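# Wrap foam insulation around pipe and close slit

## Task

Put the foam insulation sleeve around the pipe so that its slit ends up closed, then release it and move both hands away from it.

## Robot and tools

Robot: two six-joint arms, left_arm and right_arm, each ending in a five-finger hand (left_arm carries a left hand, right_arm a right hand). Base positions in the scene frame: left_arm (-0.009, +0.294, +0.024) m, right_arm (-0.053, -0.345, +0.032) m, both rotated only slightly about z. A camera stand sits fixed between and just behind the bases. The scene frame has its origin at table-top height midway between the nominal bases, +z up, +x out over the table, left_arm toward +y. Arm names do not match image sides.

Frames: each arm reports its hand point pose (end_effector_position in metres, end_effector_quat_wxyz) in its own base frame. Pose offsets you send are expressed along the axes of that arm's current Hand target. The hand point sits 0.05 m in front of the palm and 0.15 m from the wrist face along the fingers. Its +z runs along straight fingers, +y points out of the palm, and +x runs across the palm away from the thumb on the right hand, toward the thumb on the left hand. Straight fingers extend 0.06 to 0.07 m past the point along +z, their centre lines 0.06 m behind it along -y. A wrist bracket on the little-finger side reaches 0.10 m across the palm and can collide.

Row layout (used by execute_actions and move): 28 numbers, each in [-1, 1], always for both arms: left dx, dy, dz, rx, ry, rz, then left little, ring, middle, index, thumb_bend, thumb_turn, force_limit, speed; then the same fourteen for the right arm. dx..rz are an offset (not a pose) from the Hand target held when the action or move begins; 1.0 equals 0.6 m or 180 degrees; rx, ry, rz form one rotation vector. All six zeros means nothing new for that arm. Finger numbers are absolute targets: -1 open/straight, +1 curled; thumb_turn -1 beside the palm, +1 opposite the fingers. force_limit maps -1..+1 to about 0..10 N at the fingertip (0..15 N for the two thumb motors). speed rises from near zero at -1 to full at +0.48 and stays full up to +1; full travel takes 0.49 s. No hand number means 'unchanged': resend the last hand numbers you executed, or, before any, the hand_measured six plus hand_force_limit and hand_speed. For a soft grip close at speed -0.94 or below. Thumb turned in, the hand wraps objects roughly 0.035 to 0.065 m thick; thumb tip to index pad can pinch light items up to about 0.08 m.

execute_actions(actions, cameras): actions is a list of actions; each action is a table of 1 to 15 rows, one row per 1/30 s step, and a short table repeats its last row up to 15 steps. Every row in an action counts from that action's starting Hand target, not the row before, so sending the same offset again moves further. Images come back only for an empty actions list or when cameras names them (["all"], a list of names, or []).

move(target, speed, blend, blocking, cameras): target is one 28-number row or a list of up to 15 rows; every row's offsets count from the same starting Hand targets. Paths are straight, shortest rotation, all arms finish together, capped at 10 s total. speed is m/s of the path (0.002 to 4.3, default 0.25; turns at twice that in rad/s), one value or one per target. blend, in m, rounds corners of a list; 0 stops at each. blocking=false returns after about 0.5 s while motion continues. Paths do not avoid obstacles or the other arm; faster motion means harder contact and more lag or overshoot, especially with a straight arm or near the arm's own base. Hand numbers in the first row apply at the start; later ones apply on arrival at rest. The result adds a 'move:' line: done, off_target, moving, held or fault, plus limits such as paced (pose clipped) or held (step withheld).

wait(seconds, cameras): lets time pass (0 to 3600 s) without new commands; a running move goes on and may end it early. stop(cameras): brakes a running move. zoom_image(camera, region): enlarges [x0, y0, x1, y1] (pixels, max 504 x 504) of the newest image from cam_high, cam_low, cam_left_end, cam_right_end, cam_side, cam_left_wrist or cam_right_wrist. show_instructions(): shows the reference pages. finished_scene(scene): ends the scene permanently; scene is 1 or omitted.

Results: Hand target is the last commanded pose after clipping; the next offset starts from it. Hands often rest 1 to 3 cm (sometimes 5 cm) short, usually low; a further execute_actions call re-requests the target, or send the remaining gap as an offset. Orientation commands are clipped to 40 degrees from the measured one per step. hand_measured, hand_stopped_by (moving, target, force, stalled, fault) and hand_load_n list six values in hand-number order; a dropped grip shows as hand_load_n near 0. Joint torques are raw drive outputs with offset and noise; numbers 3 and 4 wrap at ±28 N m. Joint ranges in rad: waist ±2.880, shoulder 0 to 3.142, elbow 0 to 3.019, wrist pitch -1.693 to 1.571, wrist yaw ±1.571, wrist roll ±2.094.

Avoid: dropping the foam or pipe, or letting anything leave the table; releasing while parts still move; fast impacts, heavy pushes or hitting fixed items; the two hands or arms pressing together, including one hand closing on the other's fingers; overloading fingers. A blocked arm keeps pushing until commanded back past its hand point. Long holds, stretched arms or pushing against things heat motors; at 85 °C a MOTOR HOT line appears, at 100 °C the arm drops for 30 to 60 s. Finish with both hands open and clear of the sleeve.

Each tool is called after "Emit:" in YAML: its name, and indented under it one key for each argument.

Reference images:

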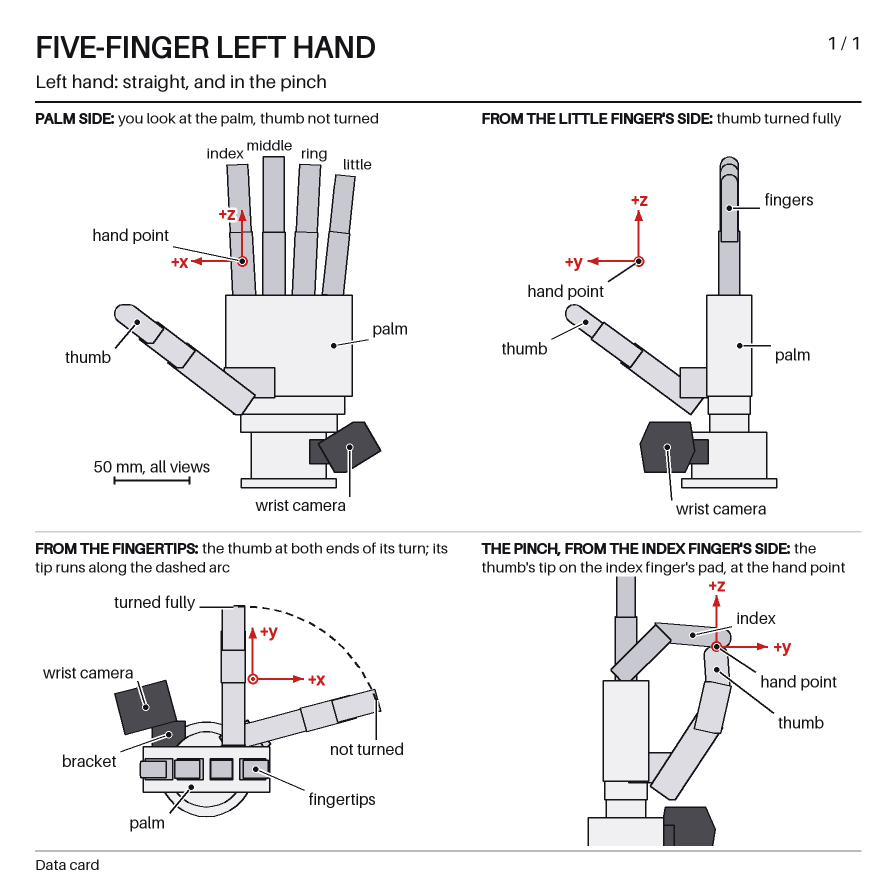

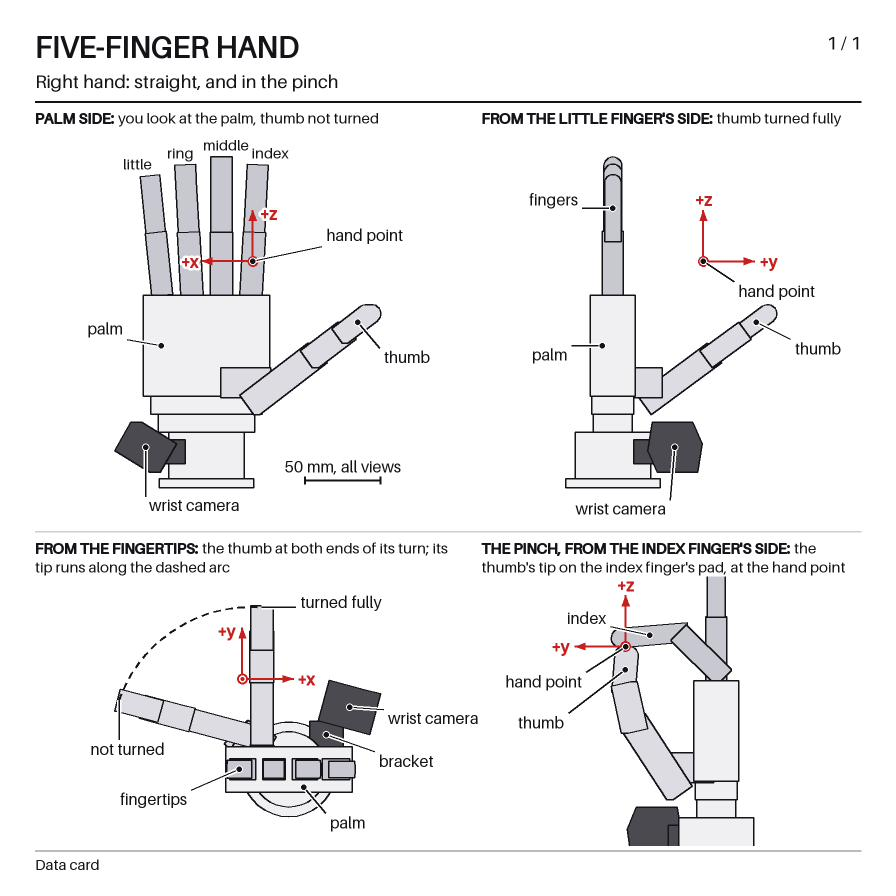

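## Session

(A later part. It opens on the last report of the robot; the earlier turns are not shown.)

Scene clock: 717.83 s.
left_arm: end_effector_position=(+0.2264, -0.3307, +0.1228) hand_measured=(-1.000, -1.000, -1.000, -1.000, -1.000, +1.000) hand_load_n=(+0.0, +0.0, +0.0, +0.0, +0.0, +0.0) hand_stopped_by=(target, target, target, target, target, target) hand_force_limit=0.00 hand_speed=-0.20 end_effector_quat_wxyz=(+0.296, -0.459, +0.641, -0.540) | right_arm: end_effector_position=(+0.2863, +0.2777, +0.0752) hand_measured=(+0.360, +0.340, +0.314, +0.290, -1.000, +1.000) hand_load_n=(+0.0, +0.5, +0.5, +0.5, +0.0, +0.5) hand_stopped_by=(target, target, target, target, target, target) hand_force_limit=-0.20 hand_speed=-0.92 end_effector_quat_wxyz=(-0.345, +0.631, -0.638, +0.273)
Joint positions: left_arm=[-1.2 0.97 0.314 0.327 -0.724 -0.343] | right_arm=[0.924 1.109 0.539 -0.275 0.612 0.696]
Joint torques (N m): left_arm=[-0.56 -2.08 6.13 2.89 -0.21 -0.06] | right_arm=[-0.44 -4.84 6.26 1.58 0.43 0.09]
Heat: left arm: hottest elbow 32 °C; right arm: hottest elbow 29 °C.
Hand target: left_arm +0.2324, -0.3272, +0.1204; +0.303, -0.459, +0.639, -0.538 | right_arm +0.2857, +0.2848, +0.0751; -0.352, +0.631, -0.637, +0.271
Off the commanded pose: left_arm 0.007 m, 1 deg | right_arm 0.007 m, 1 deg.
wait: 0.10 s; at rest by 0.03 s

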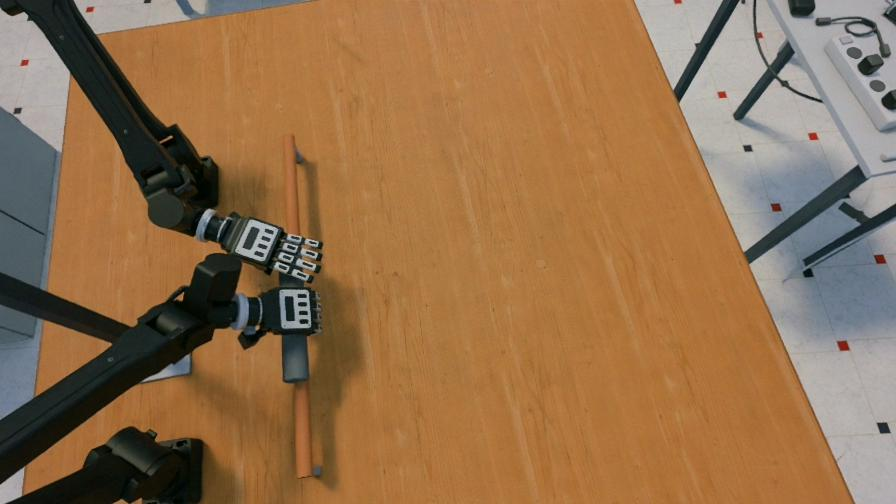

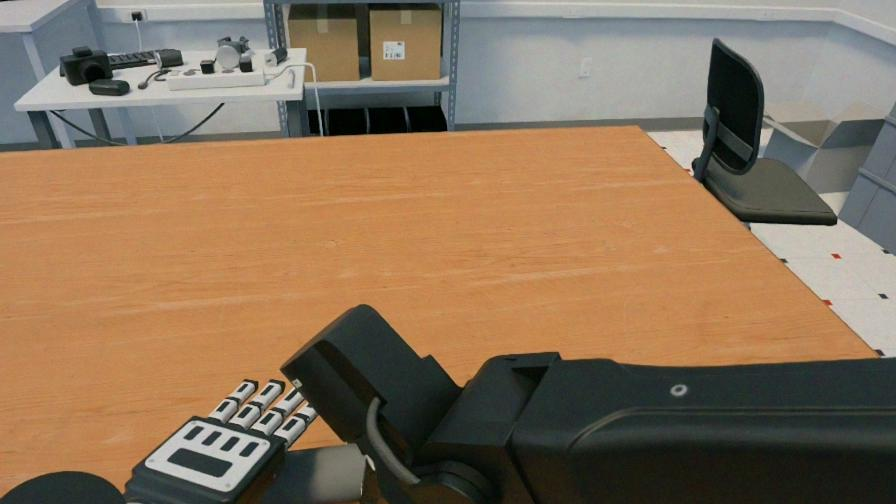

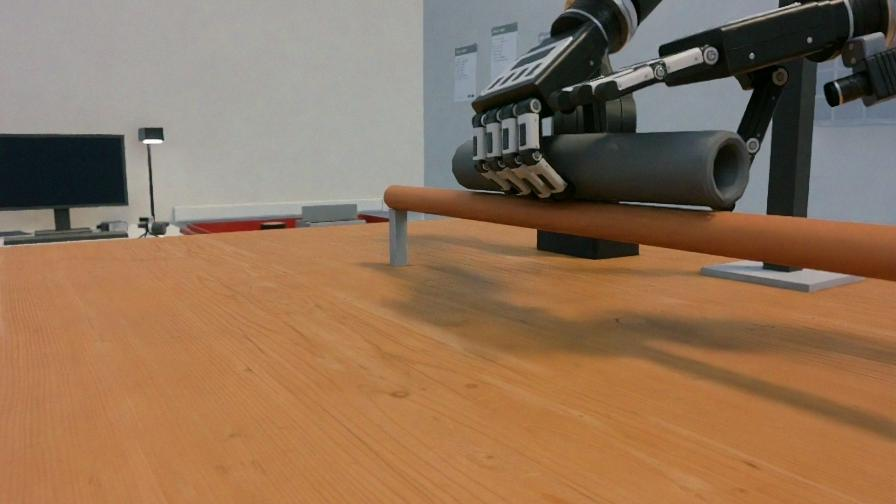

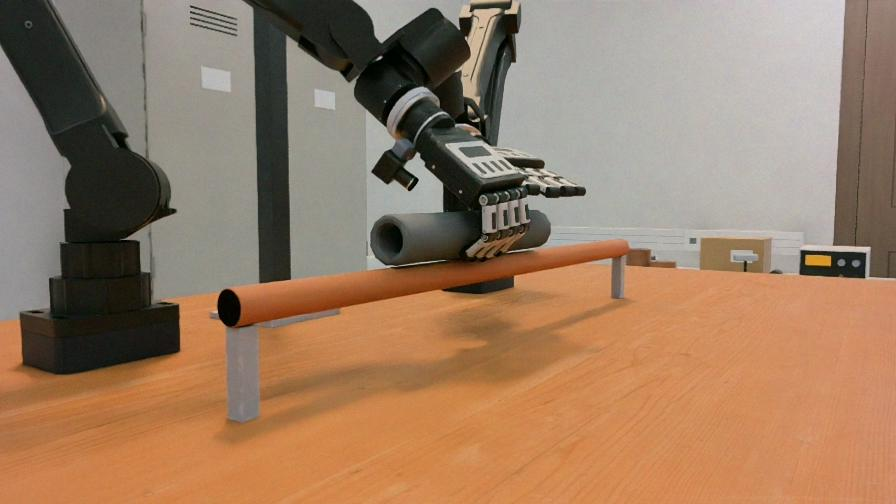

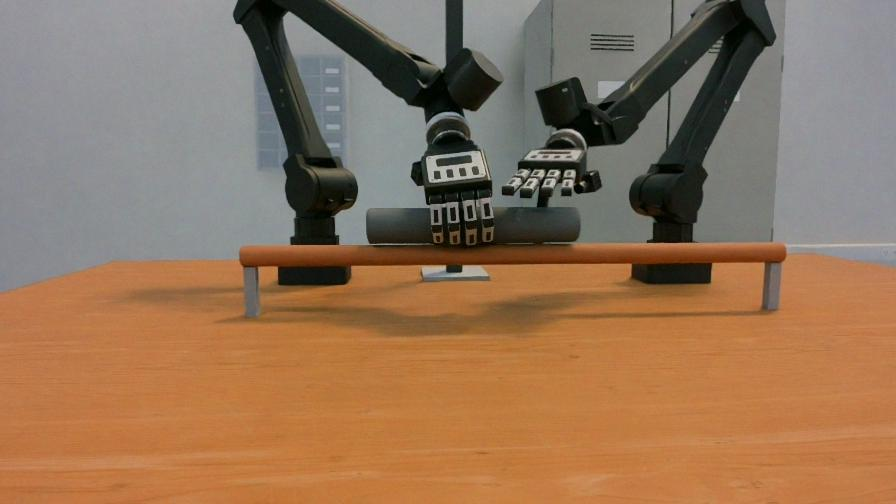

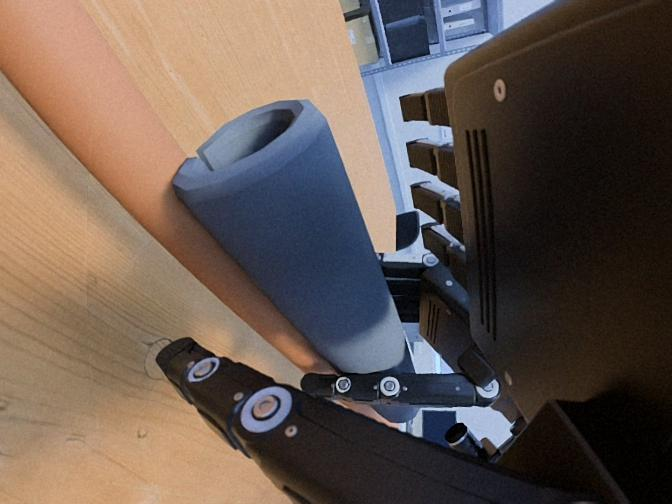

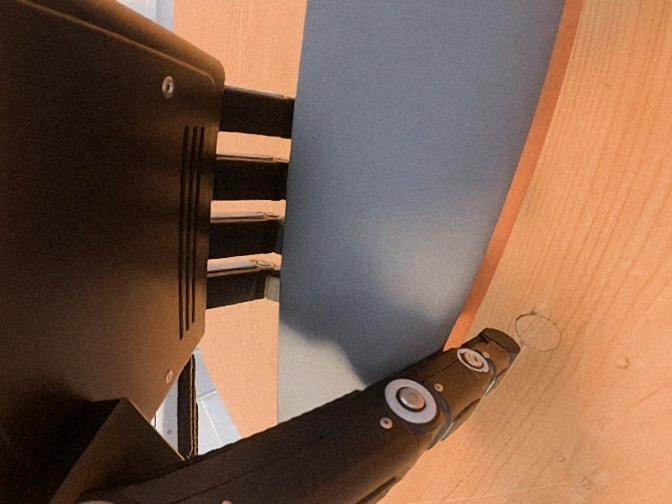

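Emit:
move:
  target: [-0.0042,0.0607,-0.0029,0,0,0,-1,-1,-1,-1,-1,1,0,-0.2,0,0,0,0,0,0,0.36,0.34,0.315,0.29,-1,1,-0.2,-0.92]
  speed: 0.05
  cameras: ["cam_high","cam_left_end","cam_side","cam_left_wrist"]

Emit:
zoom_image:
  camera: "cam_side"
  region: [350, 110, 650, 290]

Emit:
zoom_image:
  camera: "cam_left_end"
  region: [560, 20, 860, 240]

Scene clock: 719.43 s.
left_arm: end_effector_position=(+0.2274, -0.3216, +0.0885) hand_measured=(-1.000, -1.000, -1.000, -1.000, -1.000, +1.000) hand_load_n=(+0.0, +0.0, +0.0, +0.0, +0.0, +0.0) hand_stopped_by=(target, target, target, target, target, target) hand_force_limit=0.00 hand_speed=-0.20 end_effector_quat_wxyz=(+0.306, -0.463, +0.637, -0.535) | right_arm: end_effector_position=(+0.2857, +0.2770, +0.0738) hand_measured=(+0.360, +0.340, +0.314, +0.290, -1.000, +1.000) hand_load_n=(+0.0, +0.0, +0.5, +1.0, +0.0, +0.0) hand_stopped_by=(target, target, target, target, target, target) hand_force_limit=-0.20 hand_speed=-0.92 end_effector_quat_wxyz=(-0.344, +0.632, -0.638, +0.274)
Joint positions: left_arm=[-1.202 1.083 0.25 0.499 -0.752 -0.343] | right_arm=[0.924 1.11 0.537 -0.275 0.613 0.697]
Joint torques (N m): left_arm=[-2.67 -2.08 5.16 2.76 -0.34 -0.19] | right_arm=[-0.26 -4.37 6.34 1.59 0.43 0.11]
Heat: left arm: hottest elbow 32 °C; right arm: hottest elbow 29 °C.
Hand target: left_arm +0.2224, -0.3241, +0.0853; +0.303, -0.459, +0.639, -0.538 | right_arm +0.2857, +0.2849, +0.0751; -0.352, +0.631, -0.637, +0.271
Off the commanded pose: left_arm 0.006 m, 1 deg | right_arm 0.008 m, 1 deg.
move: done

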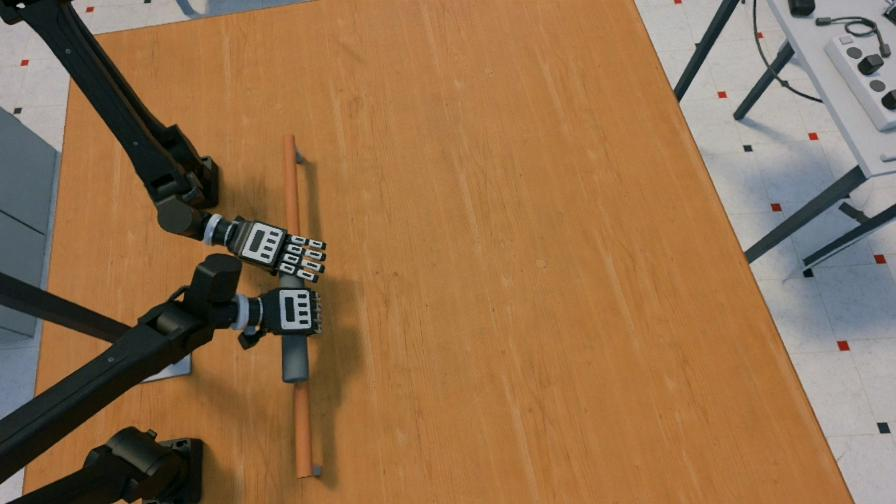

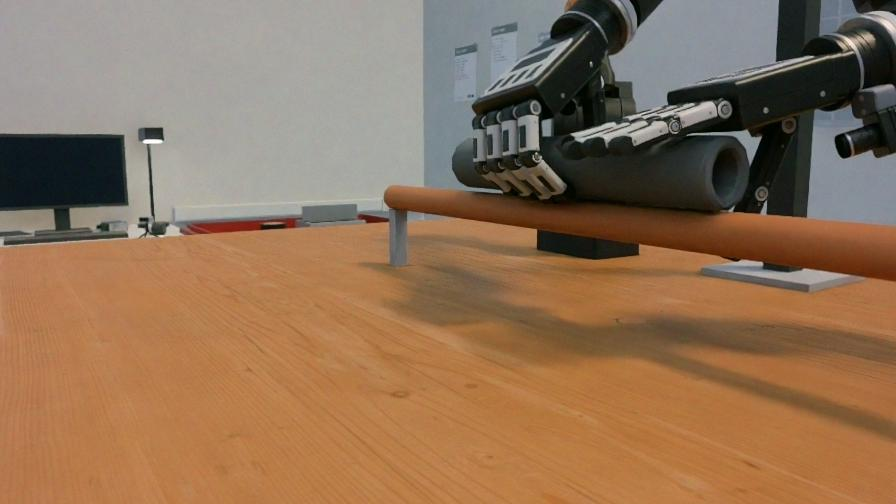

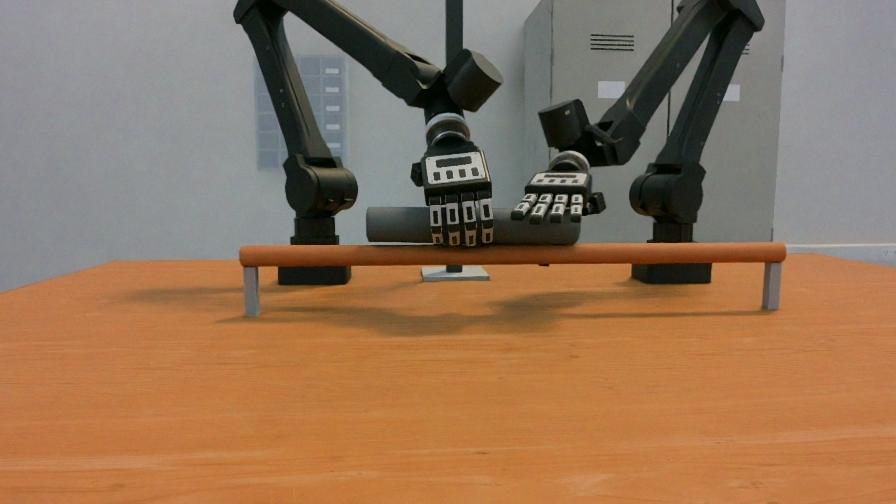

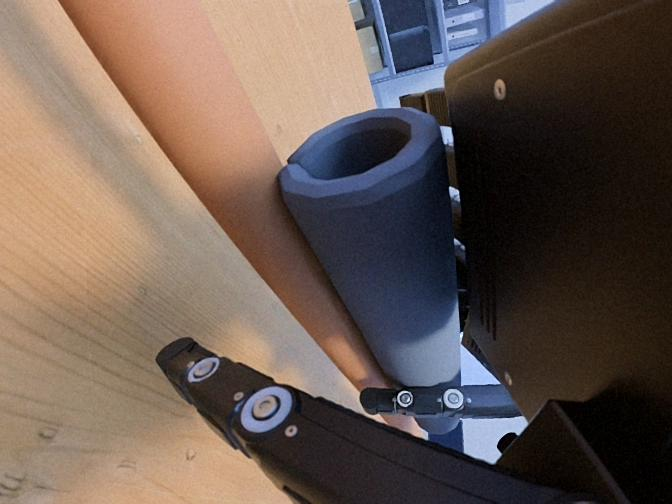

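Scaled by 1.680.

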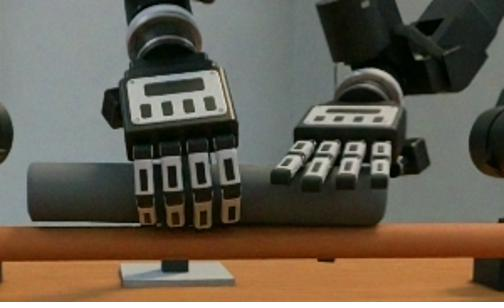

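Scaled by 1.680.

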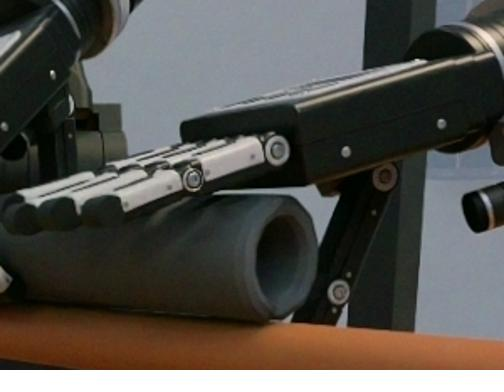

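Emit:
move:
  target: [0.0035,0.0196,-0.0078,0,0,0,-1,-1,-1,-1,-1,1,0,-0.2,0,0,0,0,0,0,0.36,0.34,0.315,0.29,-1,1,-0.2,-0.92]
  speed: 0.03
  cameras: ["cam_left_end","cam_side","cam_left_wrist","cam_right_end"]

Emit:
zoom_image:
  camera: "cam_left_wrist"
  region: [180, 60, 480, 300]

Emit:
zoom_image:
  camera: "cam_left_end"
  region: [560, 20, 860, 240]

Scene clock: 720.60 s.
left_arm: end_effector_position=(+0.2234, -0.3226, +0.0846) hand_measured=(-1.000, -1.000, -1.000, -1.000, -1.000, +1.000) hand_load_n=(+0.0, +0.0, +0.0, +0.0, +0.0, +0.0) hand_stopped_by=(target, target, target, target, target, target) hand_force_limit=0.00 hand_speed=-0.20 end_effector_quat_wxyz=(+0.310, -0.464, +0.630, -0.539) | right_arm: end_effector_position=(+0.2854, +0.2773, +0.0736) hand_measured=(+0.360, +0.340, +0.314, +0.290, -1.000, +1.000) hand_load_n=(+0.0, +0.0, +0.5, +0.5, +0.0, +0.0) hand_stopped_by=(target, target, target, target, target, target) hand_force_limit=-0.20 hand_speed=-0.92 end_effector_quat_wxyz=(-0.344, +0.632, -0.638, +0.273)
Joint positions: left_arm=[-1.229 1.113 0.238 0.55 -0.788 -0.347] | right_arm=[0.926 1.111 0.537 -0.275 0.613 0.697]
Joint torques (N m): left_arm=[-3.31 -2.14 4.55 2.3 -0.17 -0.27] | right_arm=[-0.62 -4.66 6.34 1.58 0.43 0.11]
Heat: left arm: hottest elbow 31 °C; right arm: hottest elbow 29 °C.
Hand target: left_arm +0.2145, -0.3242, +0.0754; +0.303, -0.459, +0.639, -0.538 | right_arm +0.2857, +0.2849, +0.0751; -0.352, +0.631, -0.637, +0.271
Off the commanded pose: left_arm 0.013 m, 1 deg | right_arm 0.008 m, 1 deg.
move: off_target (left_arm)
Images, in order (width x height): cam_left_end 896x504, cam_right_end 896x504, cam_side 896x504, cam_left_wrist 672x504.

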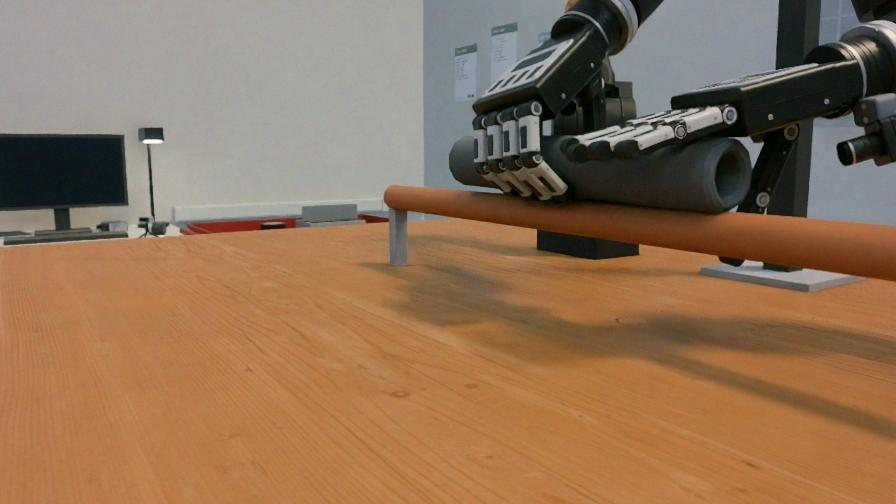

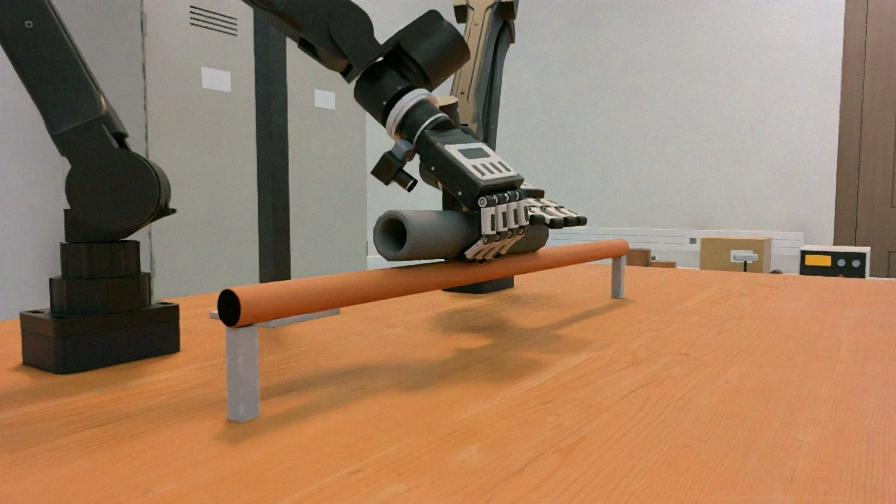

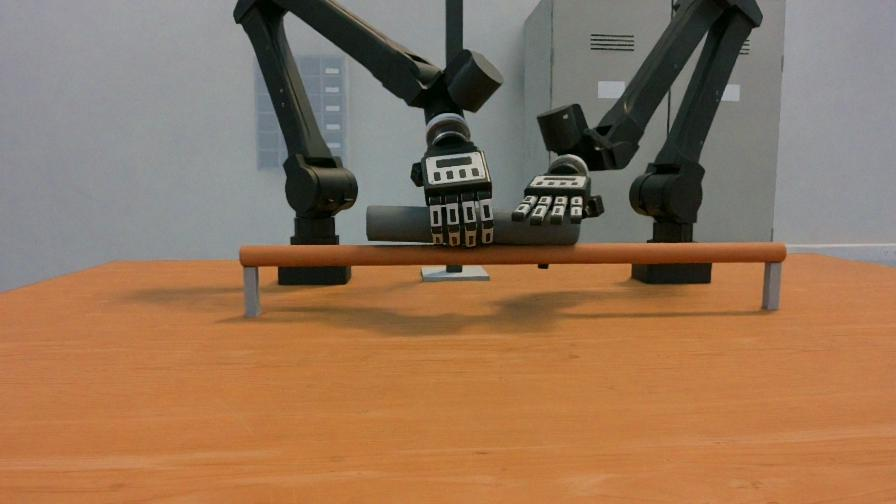

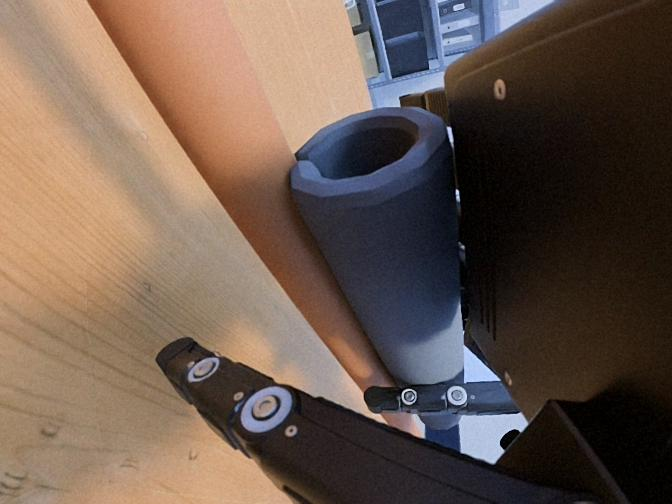

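Scaled by 1.680 from the camera's image (finer frame: 960x720).

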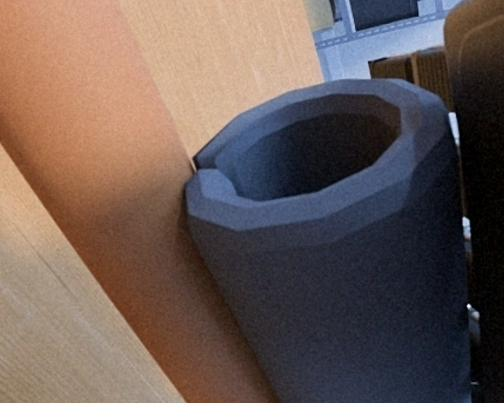

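Scaled by 1.680.

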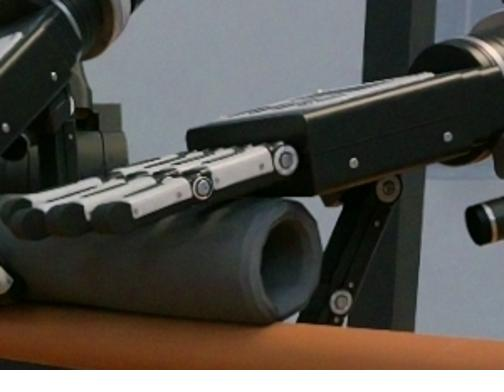

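Emit:
zoom_image:
  camera: "cam_left_end"
  region: [670, 110, 790, 230]

Emit:
zoom_image:
  camera: "cam_right_end"
  region: [360, 180, 460, 280]

Scaled by 4.200.

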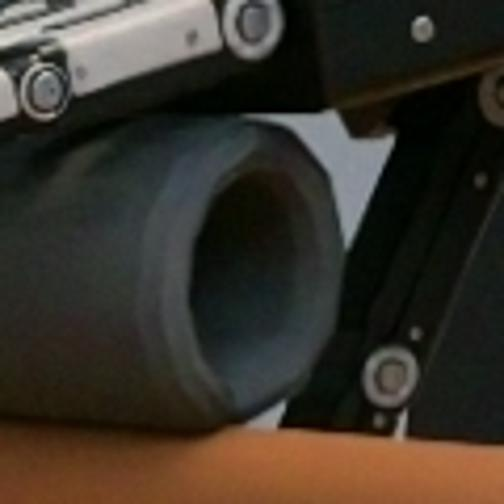

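Scaled by 5.040.

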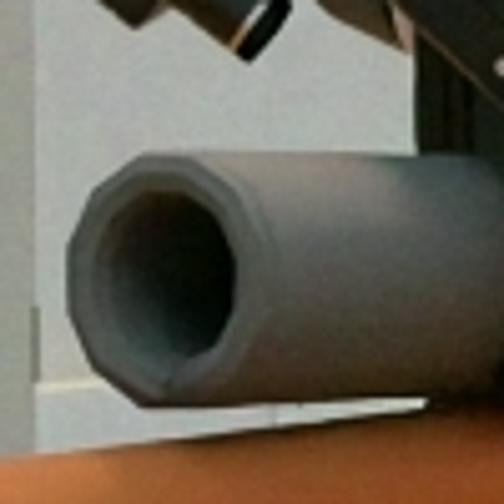

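Emit:
move:
  target: [-0.0005,0.017,0.0011,0,0,0,-1,-1,-1,-1,-1,1,0,-0.2,0,0,0,0,0,0,0.36,0.34,0.315,0.29,-1,1,-0.2,-0.92]
  speed: 0.03
  cameras: ["cam_left_end","cam_side","cam_left_wrist"]

Emit:
zoom_image:
  camera: "cam_left_wrist"
  region: [180, 60, 480, 300]

Emit:
zoom_image:
  camera: "cam_left_end"
  region: [630, 80, 830, 240]

Scene clock: 722.50 s.
left_arm: end_effector_position=(+0.2238, -0.3241, +0.0810) hand_measured=(-1.000, -1.000, -1.000, -1.000, -1.000, +1.000) hand_load_n=(+0.0, -0.5, +0.0, +0.0, +0.0, +0.0) hand_stopped_by=(target, target, target, target, target, target) hand_force_limit=0.00 hand_speed=-0.20 end_effector_quat_wxyz=(+0.310, -0.467, +0.623, -0.546) | right_arm: end_effector_position=(+0.2851, +0.2769, +0.0731) hand_measured=(+0.360, +0.340, +0.314, +0.290, -1.000, +1.000) hand_load_n=(+0.0, +0.0, +0.5, +1.5, +0.0, +0.0) hand_stopped_by=(target, target, target, target, target, target) hand_force_limit=-0.20 hand_speed=-0.92 end_effector_quat_wxyz=(-0.343, +0.633, -0.638, +0.274)
Joint positions: left_arm=[-1.235 1.154 0.228 0.618 -0.8 -0.351] | right_arm=[0.926 1.111 0.536 -0.275 0.613 0.697]
Joint torques (N m): left_arm=[-3.43 -1.2 4.12 2.03 0.04 -0.3] | right_arm=[-0.32 -4.84 6.45 1.57 0.43 0.07]
Heat: left arm: hottest elbow 31 °C; right arm: hottest elbow 29 °C.
Hand target: left_arm +0.2125, -0.3242, +0.0653; +0.303, -0.459, +0.639, -0.538 | right_arm +0.2857, +0.2850, +0.0752; -0.352, +0.631, -0.637, +0.271
Off the commanded pose: left_arm 0.019 m, 2 deg | right_arm 0.008 m, 1 deg.
move: off_target (left_arm)

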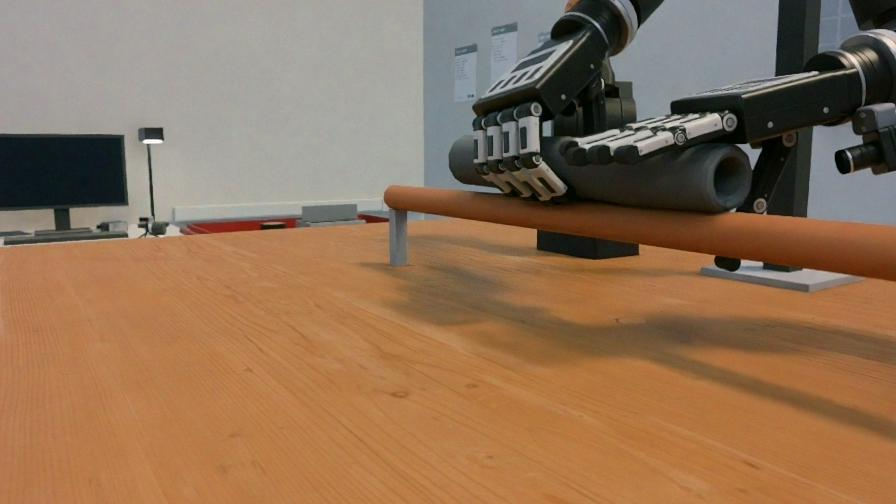

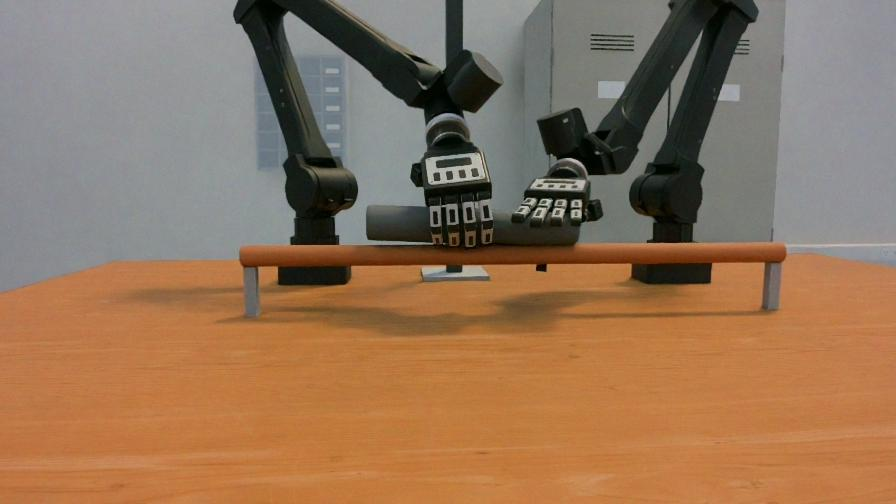

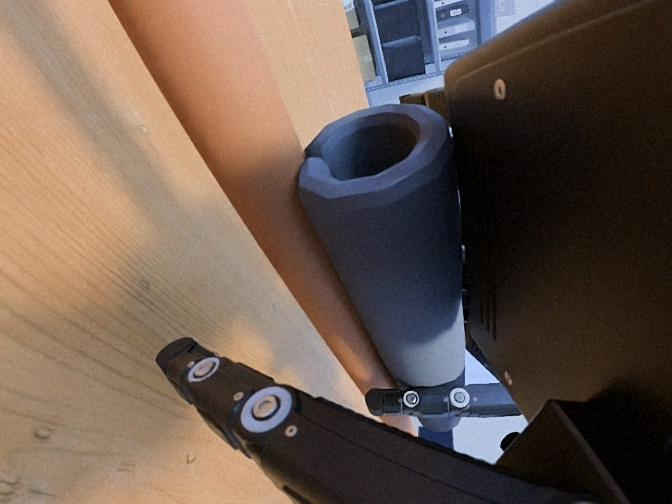

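Scaled by 1.680 from the camera's image (finer frame: 960x720).

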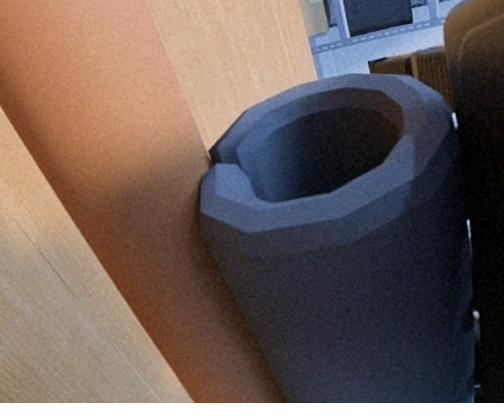

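Scaled by 2.520.

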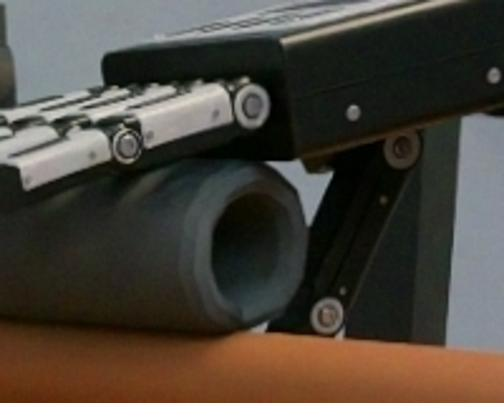

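Emit:
move:
  target: [-0.0055,0.005,0.0112,0,0,0,-1,-1,-1,-1,-1,1,0,-0.2,0,0,0,0,0,0,0.36,0.34,0.315,0.29,-1,1,-0.2,-0.92]
  speed: 0.03
  cameras: ["cam_left_end","cam_high","cam_side","cam_left_wrist"]

Emit:
zoom_image:
  camera: "cam_left_wrist"
  region: [180, 60, 480, 300]

Emit:
zoom_image:
  camera: "cam_left_end"
  region: [630, 80, 830, 240]

Scene clock: 723.67 s.
left_arm: end_effector_position=(+0.2233, -0.3279, +0.0789) hand_measured=(-1.000, -1.000, -1.000, -1.000, -1.000, +1.000) hand_load_n=(-0.5, +0.0, +0.0, +0.5, +0.0, +0.0) hand_stopped_by=(target, target, target, target, target, target) hand_force_limit=0.00 hand_speed=-0.20 end_effector_quat_wxyz=(+0.305, -0.466, +0.620, -0.553) | right_arm: end_effector_position=(+0.2850, +0.2761, +0.0724) hand_measured=(+0.360, +0.340, +0.314, +0.290, -1.000, +1.000) hand_load_n=(+0.0, +0.0, +0.0, +1.5, +0.0, +0.0) hand_stopped_by=(target, target, target, target, target, target) hand_force_limit=-0.20 hand_speed=-0.92 end_effector_quat_wxyz=(-0.343, +0.632, -0.638, +0.275)
Joint positions: left_arm=[-1.235 1.184 0.224 0.667 -0.79 -0.351] | right_arm=[0.926 1.111 0.535 -0.275 0.615 0.697]
Joint torques (N m): left_arm=[-1.44 -1.03 3.99 1.81 0.57 -0.17] | right_arm=[-0.56 -4.72 6.56 1.58 0.34 0.09]
Heat: left arm: hottest elbow 31 °C; right arm: hottest elbow 29 °C.
Hand target: left_arm +0.2189, -0.3240, +0.0605; +0.303, -0.459, +0.639, -0.538 | right_arm +0.2857, +0.2849, +0.0752; -0.352, +0.631, -0.637, +0.271
Off the commanded pose: left_arm 0.019 m, 3 deg | right_arm 0.009 m, 1 deg.
move: off_target (left_arm)
Images, in order (width x height): cam_high 896x504, cam_left_end 896x504, cam_side 896x504, cam_left_wrist 672x504.

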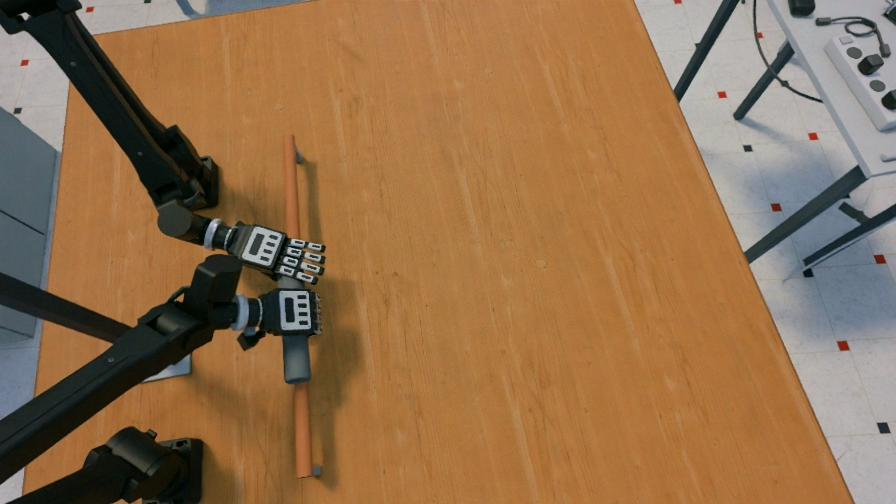

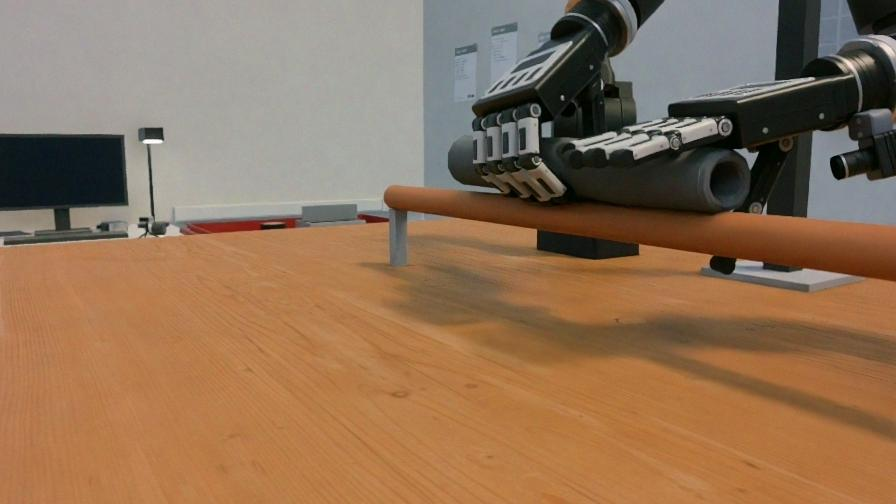

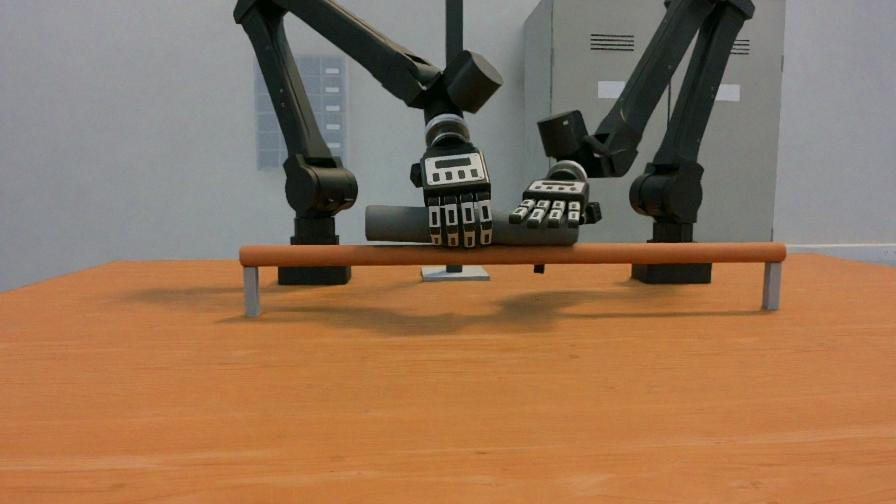

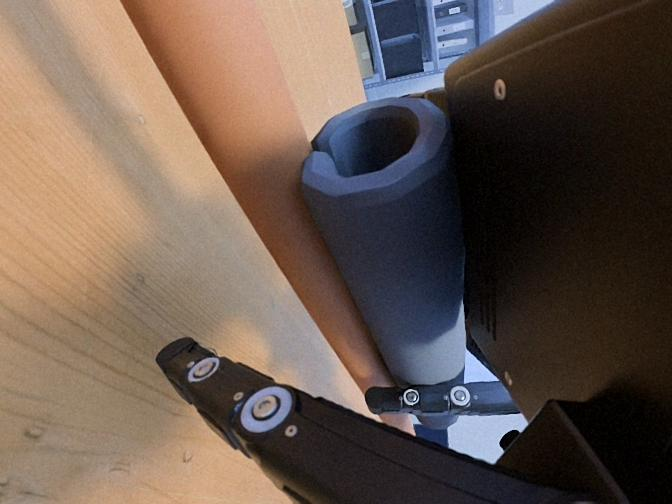

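Scaled by 1.680 from the camera's image (finer frame: 960x720).

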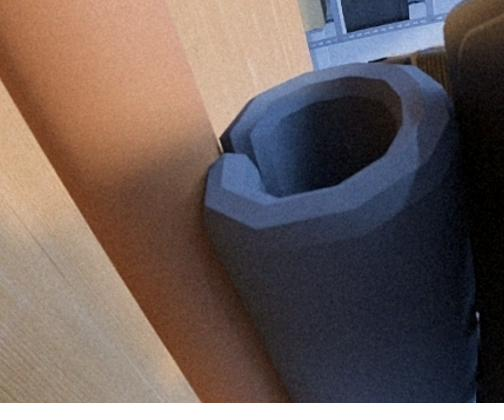

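Scaled by 2.520.

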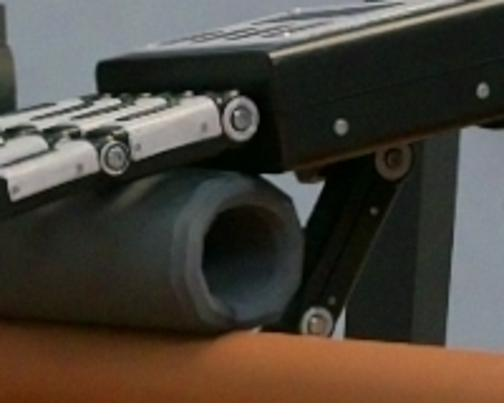

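Emit:
move:
  target: [0.0099,-0.0886,-0.022,0,0,0,-1,-1,-1,-1,-1,1,0,-0.2,0,0,0,0,0,0,0.36,0.34,0.315,0.29,-1,1,-0.2,-0.92]
  speed: 0.08
  cameras: ["cam_left_end","cam_high","cam_side","cam_left_wrist"]

Emit:
zoom_image:
  camera: "cam_left_wrist"
  region: [180, 60, 480, 300]

Emit:
zoom_image:
  camera: "cam_left_end"
  region: [630, 80, 830, 240]

Scene clock: 725.37 s.
left_arm: end_effector_position=(+0.2135, -0.3099, +0.0943) hand_measured=(-1.000, -1.000, -1.000, -1.000, -1.000, +1.000) hand_load_n=(+0.0, +0.0, +0.0, +0.0, +0.0, +0.0) hand_stopped_by=(target, target, target, target, target, target) hand_force_limit=0.00 hand_speed=-0.20 end_effector_quat_wxyz=(+0.307, -0.457, +0.649, -0.525) | right_arm: end_effector_position=(+0.2848, +0.2763, +0.0722) hand_measured=(+0.360, +0.340, +0.314, +0.290, -1.000, +1.000) hand_load_n=(+0.5, +0.0, +0.0, +0.5, +0.0, +0.5) hand_stopped_by=(target, target, target, target, target, target) hand_force_limit=-0.20 hand_speed=-0.92 end_effector_quat_wxyz=(-0.342, +0.633, -0.638, +0.275)
Joint positions: left_arm=[-1.235 0.968 0.242 0.352 -0.771 -0.351] | right_arm=[0.926 1.112 0.535 -0.275 0.615 0.697]
Joint torques (N m): left_arm=[-1.61 -3.14 9.03 1.16 -0.25 -0.16] | right_arm=[-0.67 -4.78 6.5 1.58 0.34 0.1]
Heat: left arm: hottest elbow 31 °C; right arm: hottest elbow 29 °C.
Hand target: left_arm +0.2188, -0.3239, +0.1154; +0.303, -0.459, +0.639, -0.538 | right_arm +0.2858, +0.2848, +0.0750; -0.352, +0.631, -0.637, +0.271
Off the commanded pose: left_arm 0.026 m, 2 deg | right_arm 0.009 m, 1 deg.
move: off_target (left_arm)
Images, in order (width x height): cam_high 896x504, cam_left_end 896x504, cam_side 896x504, cam_left_wrist 672x504.

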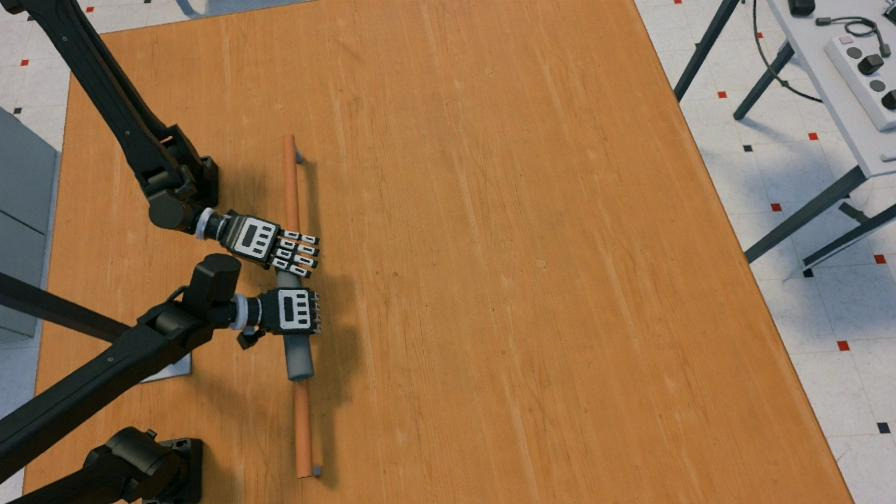

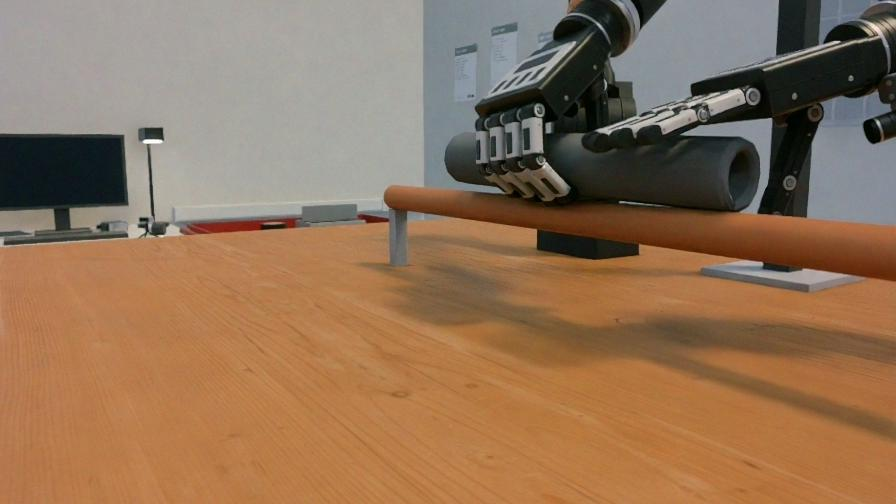

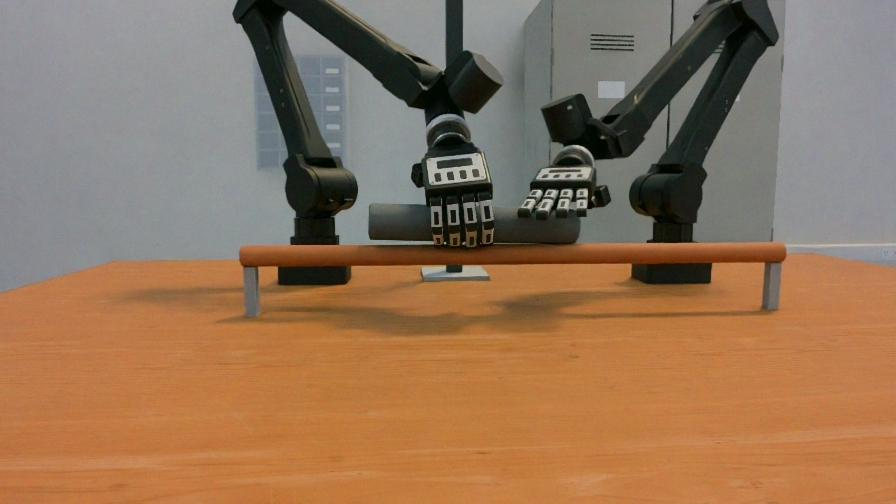

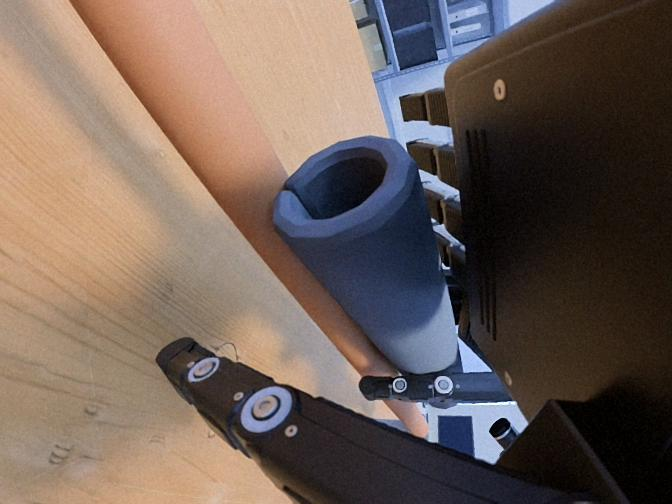

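Scaled by 1.680 from the camera's image (finer frame: 960x720).

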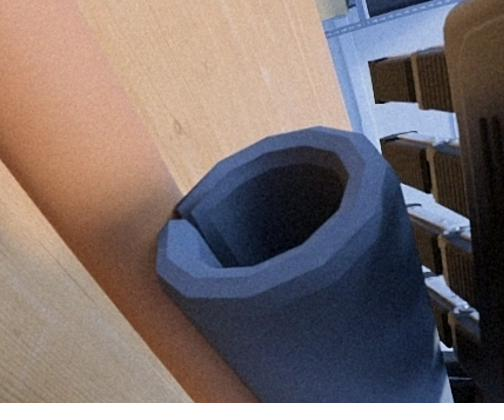

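Scaled by 2.520.

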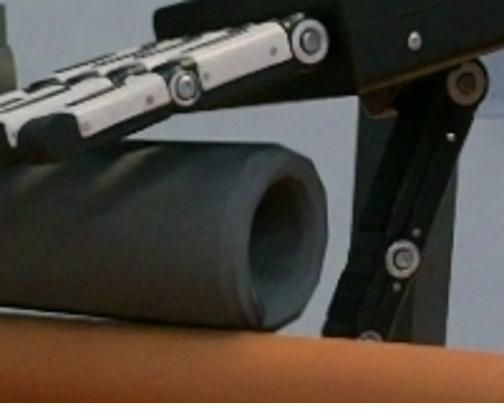

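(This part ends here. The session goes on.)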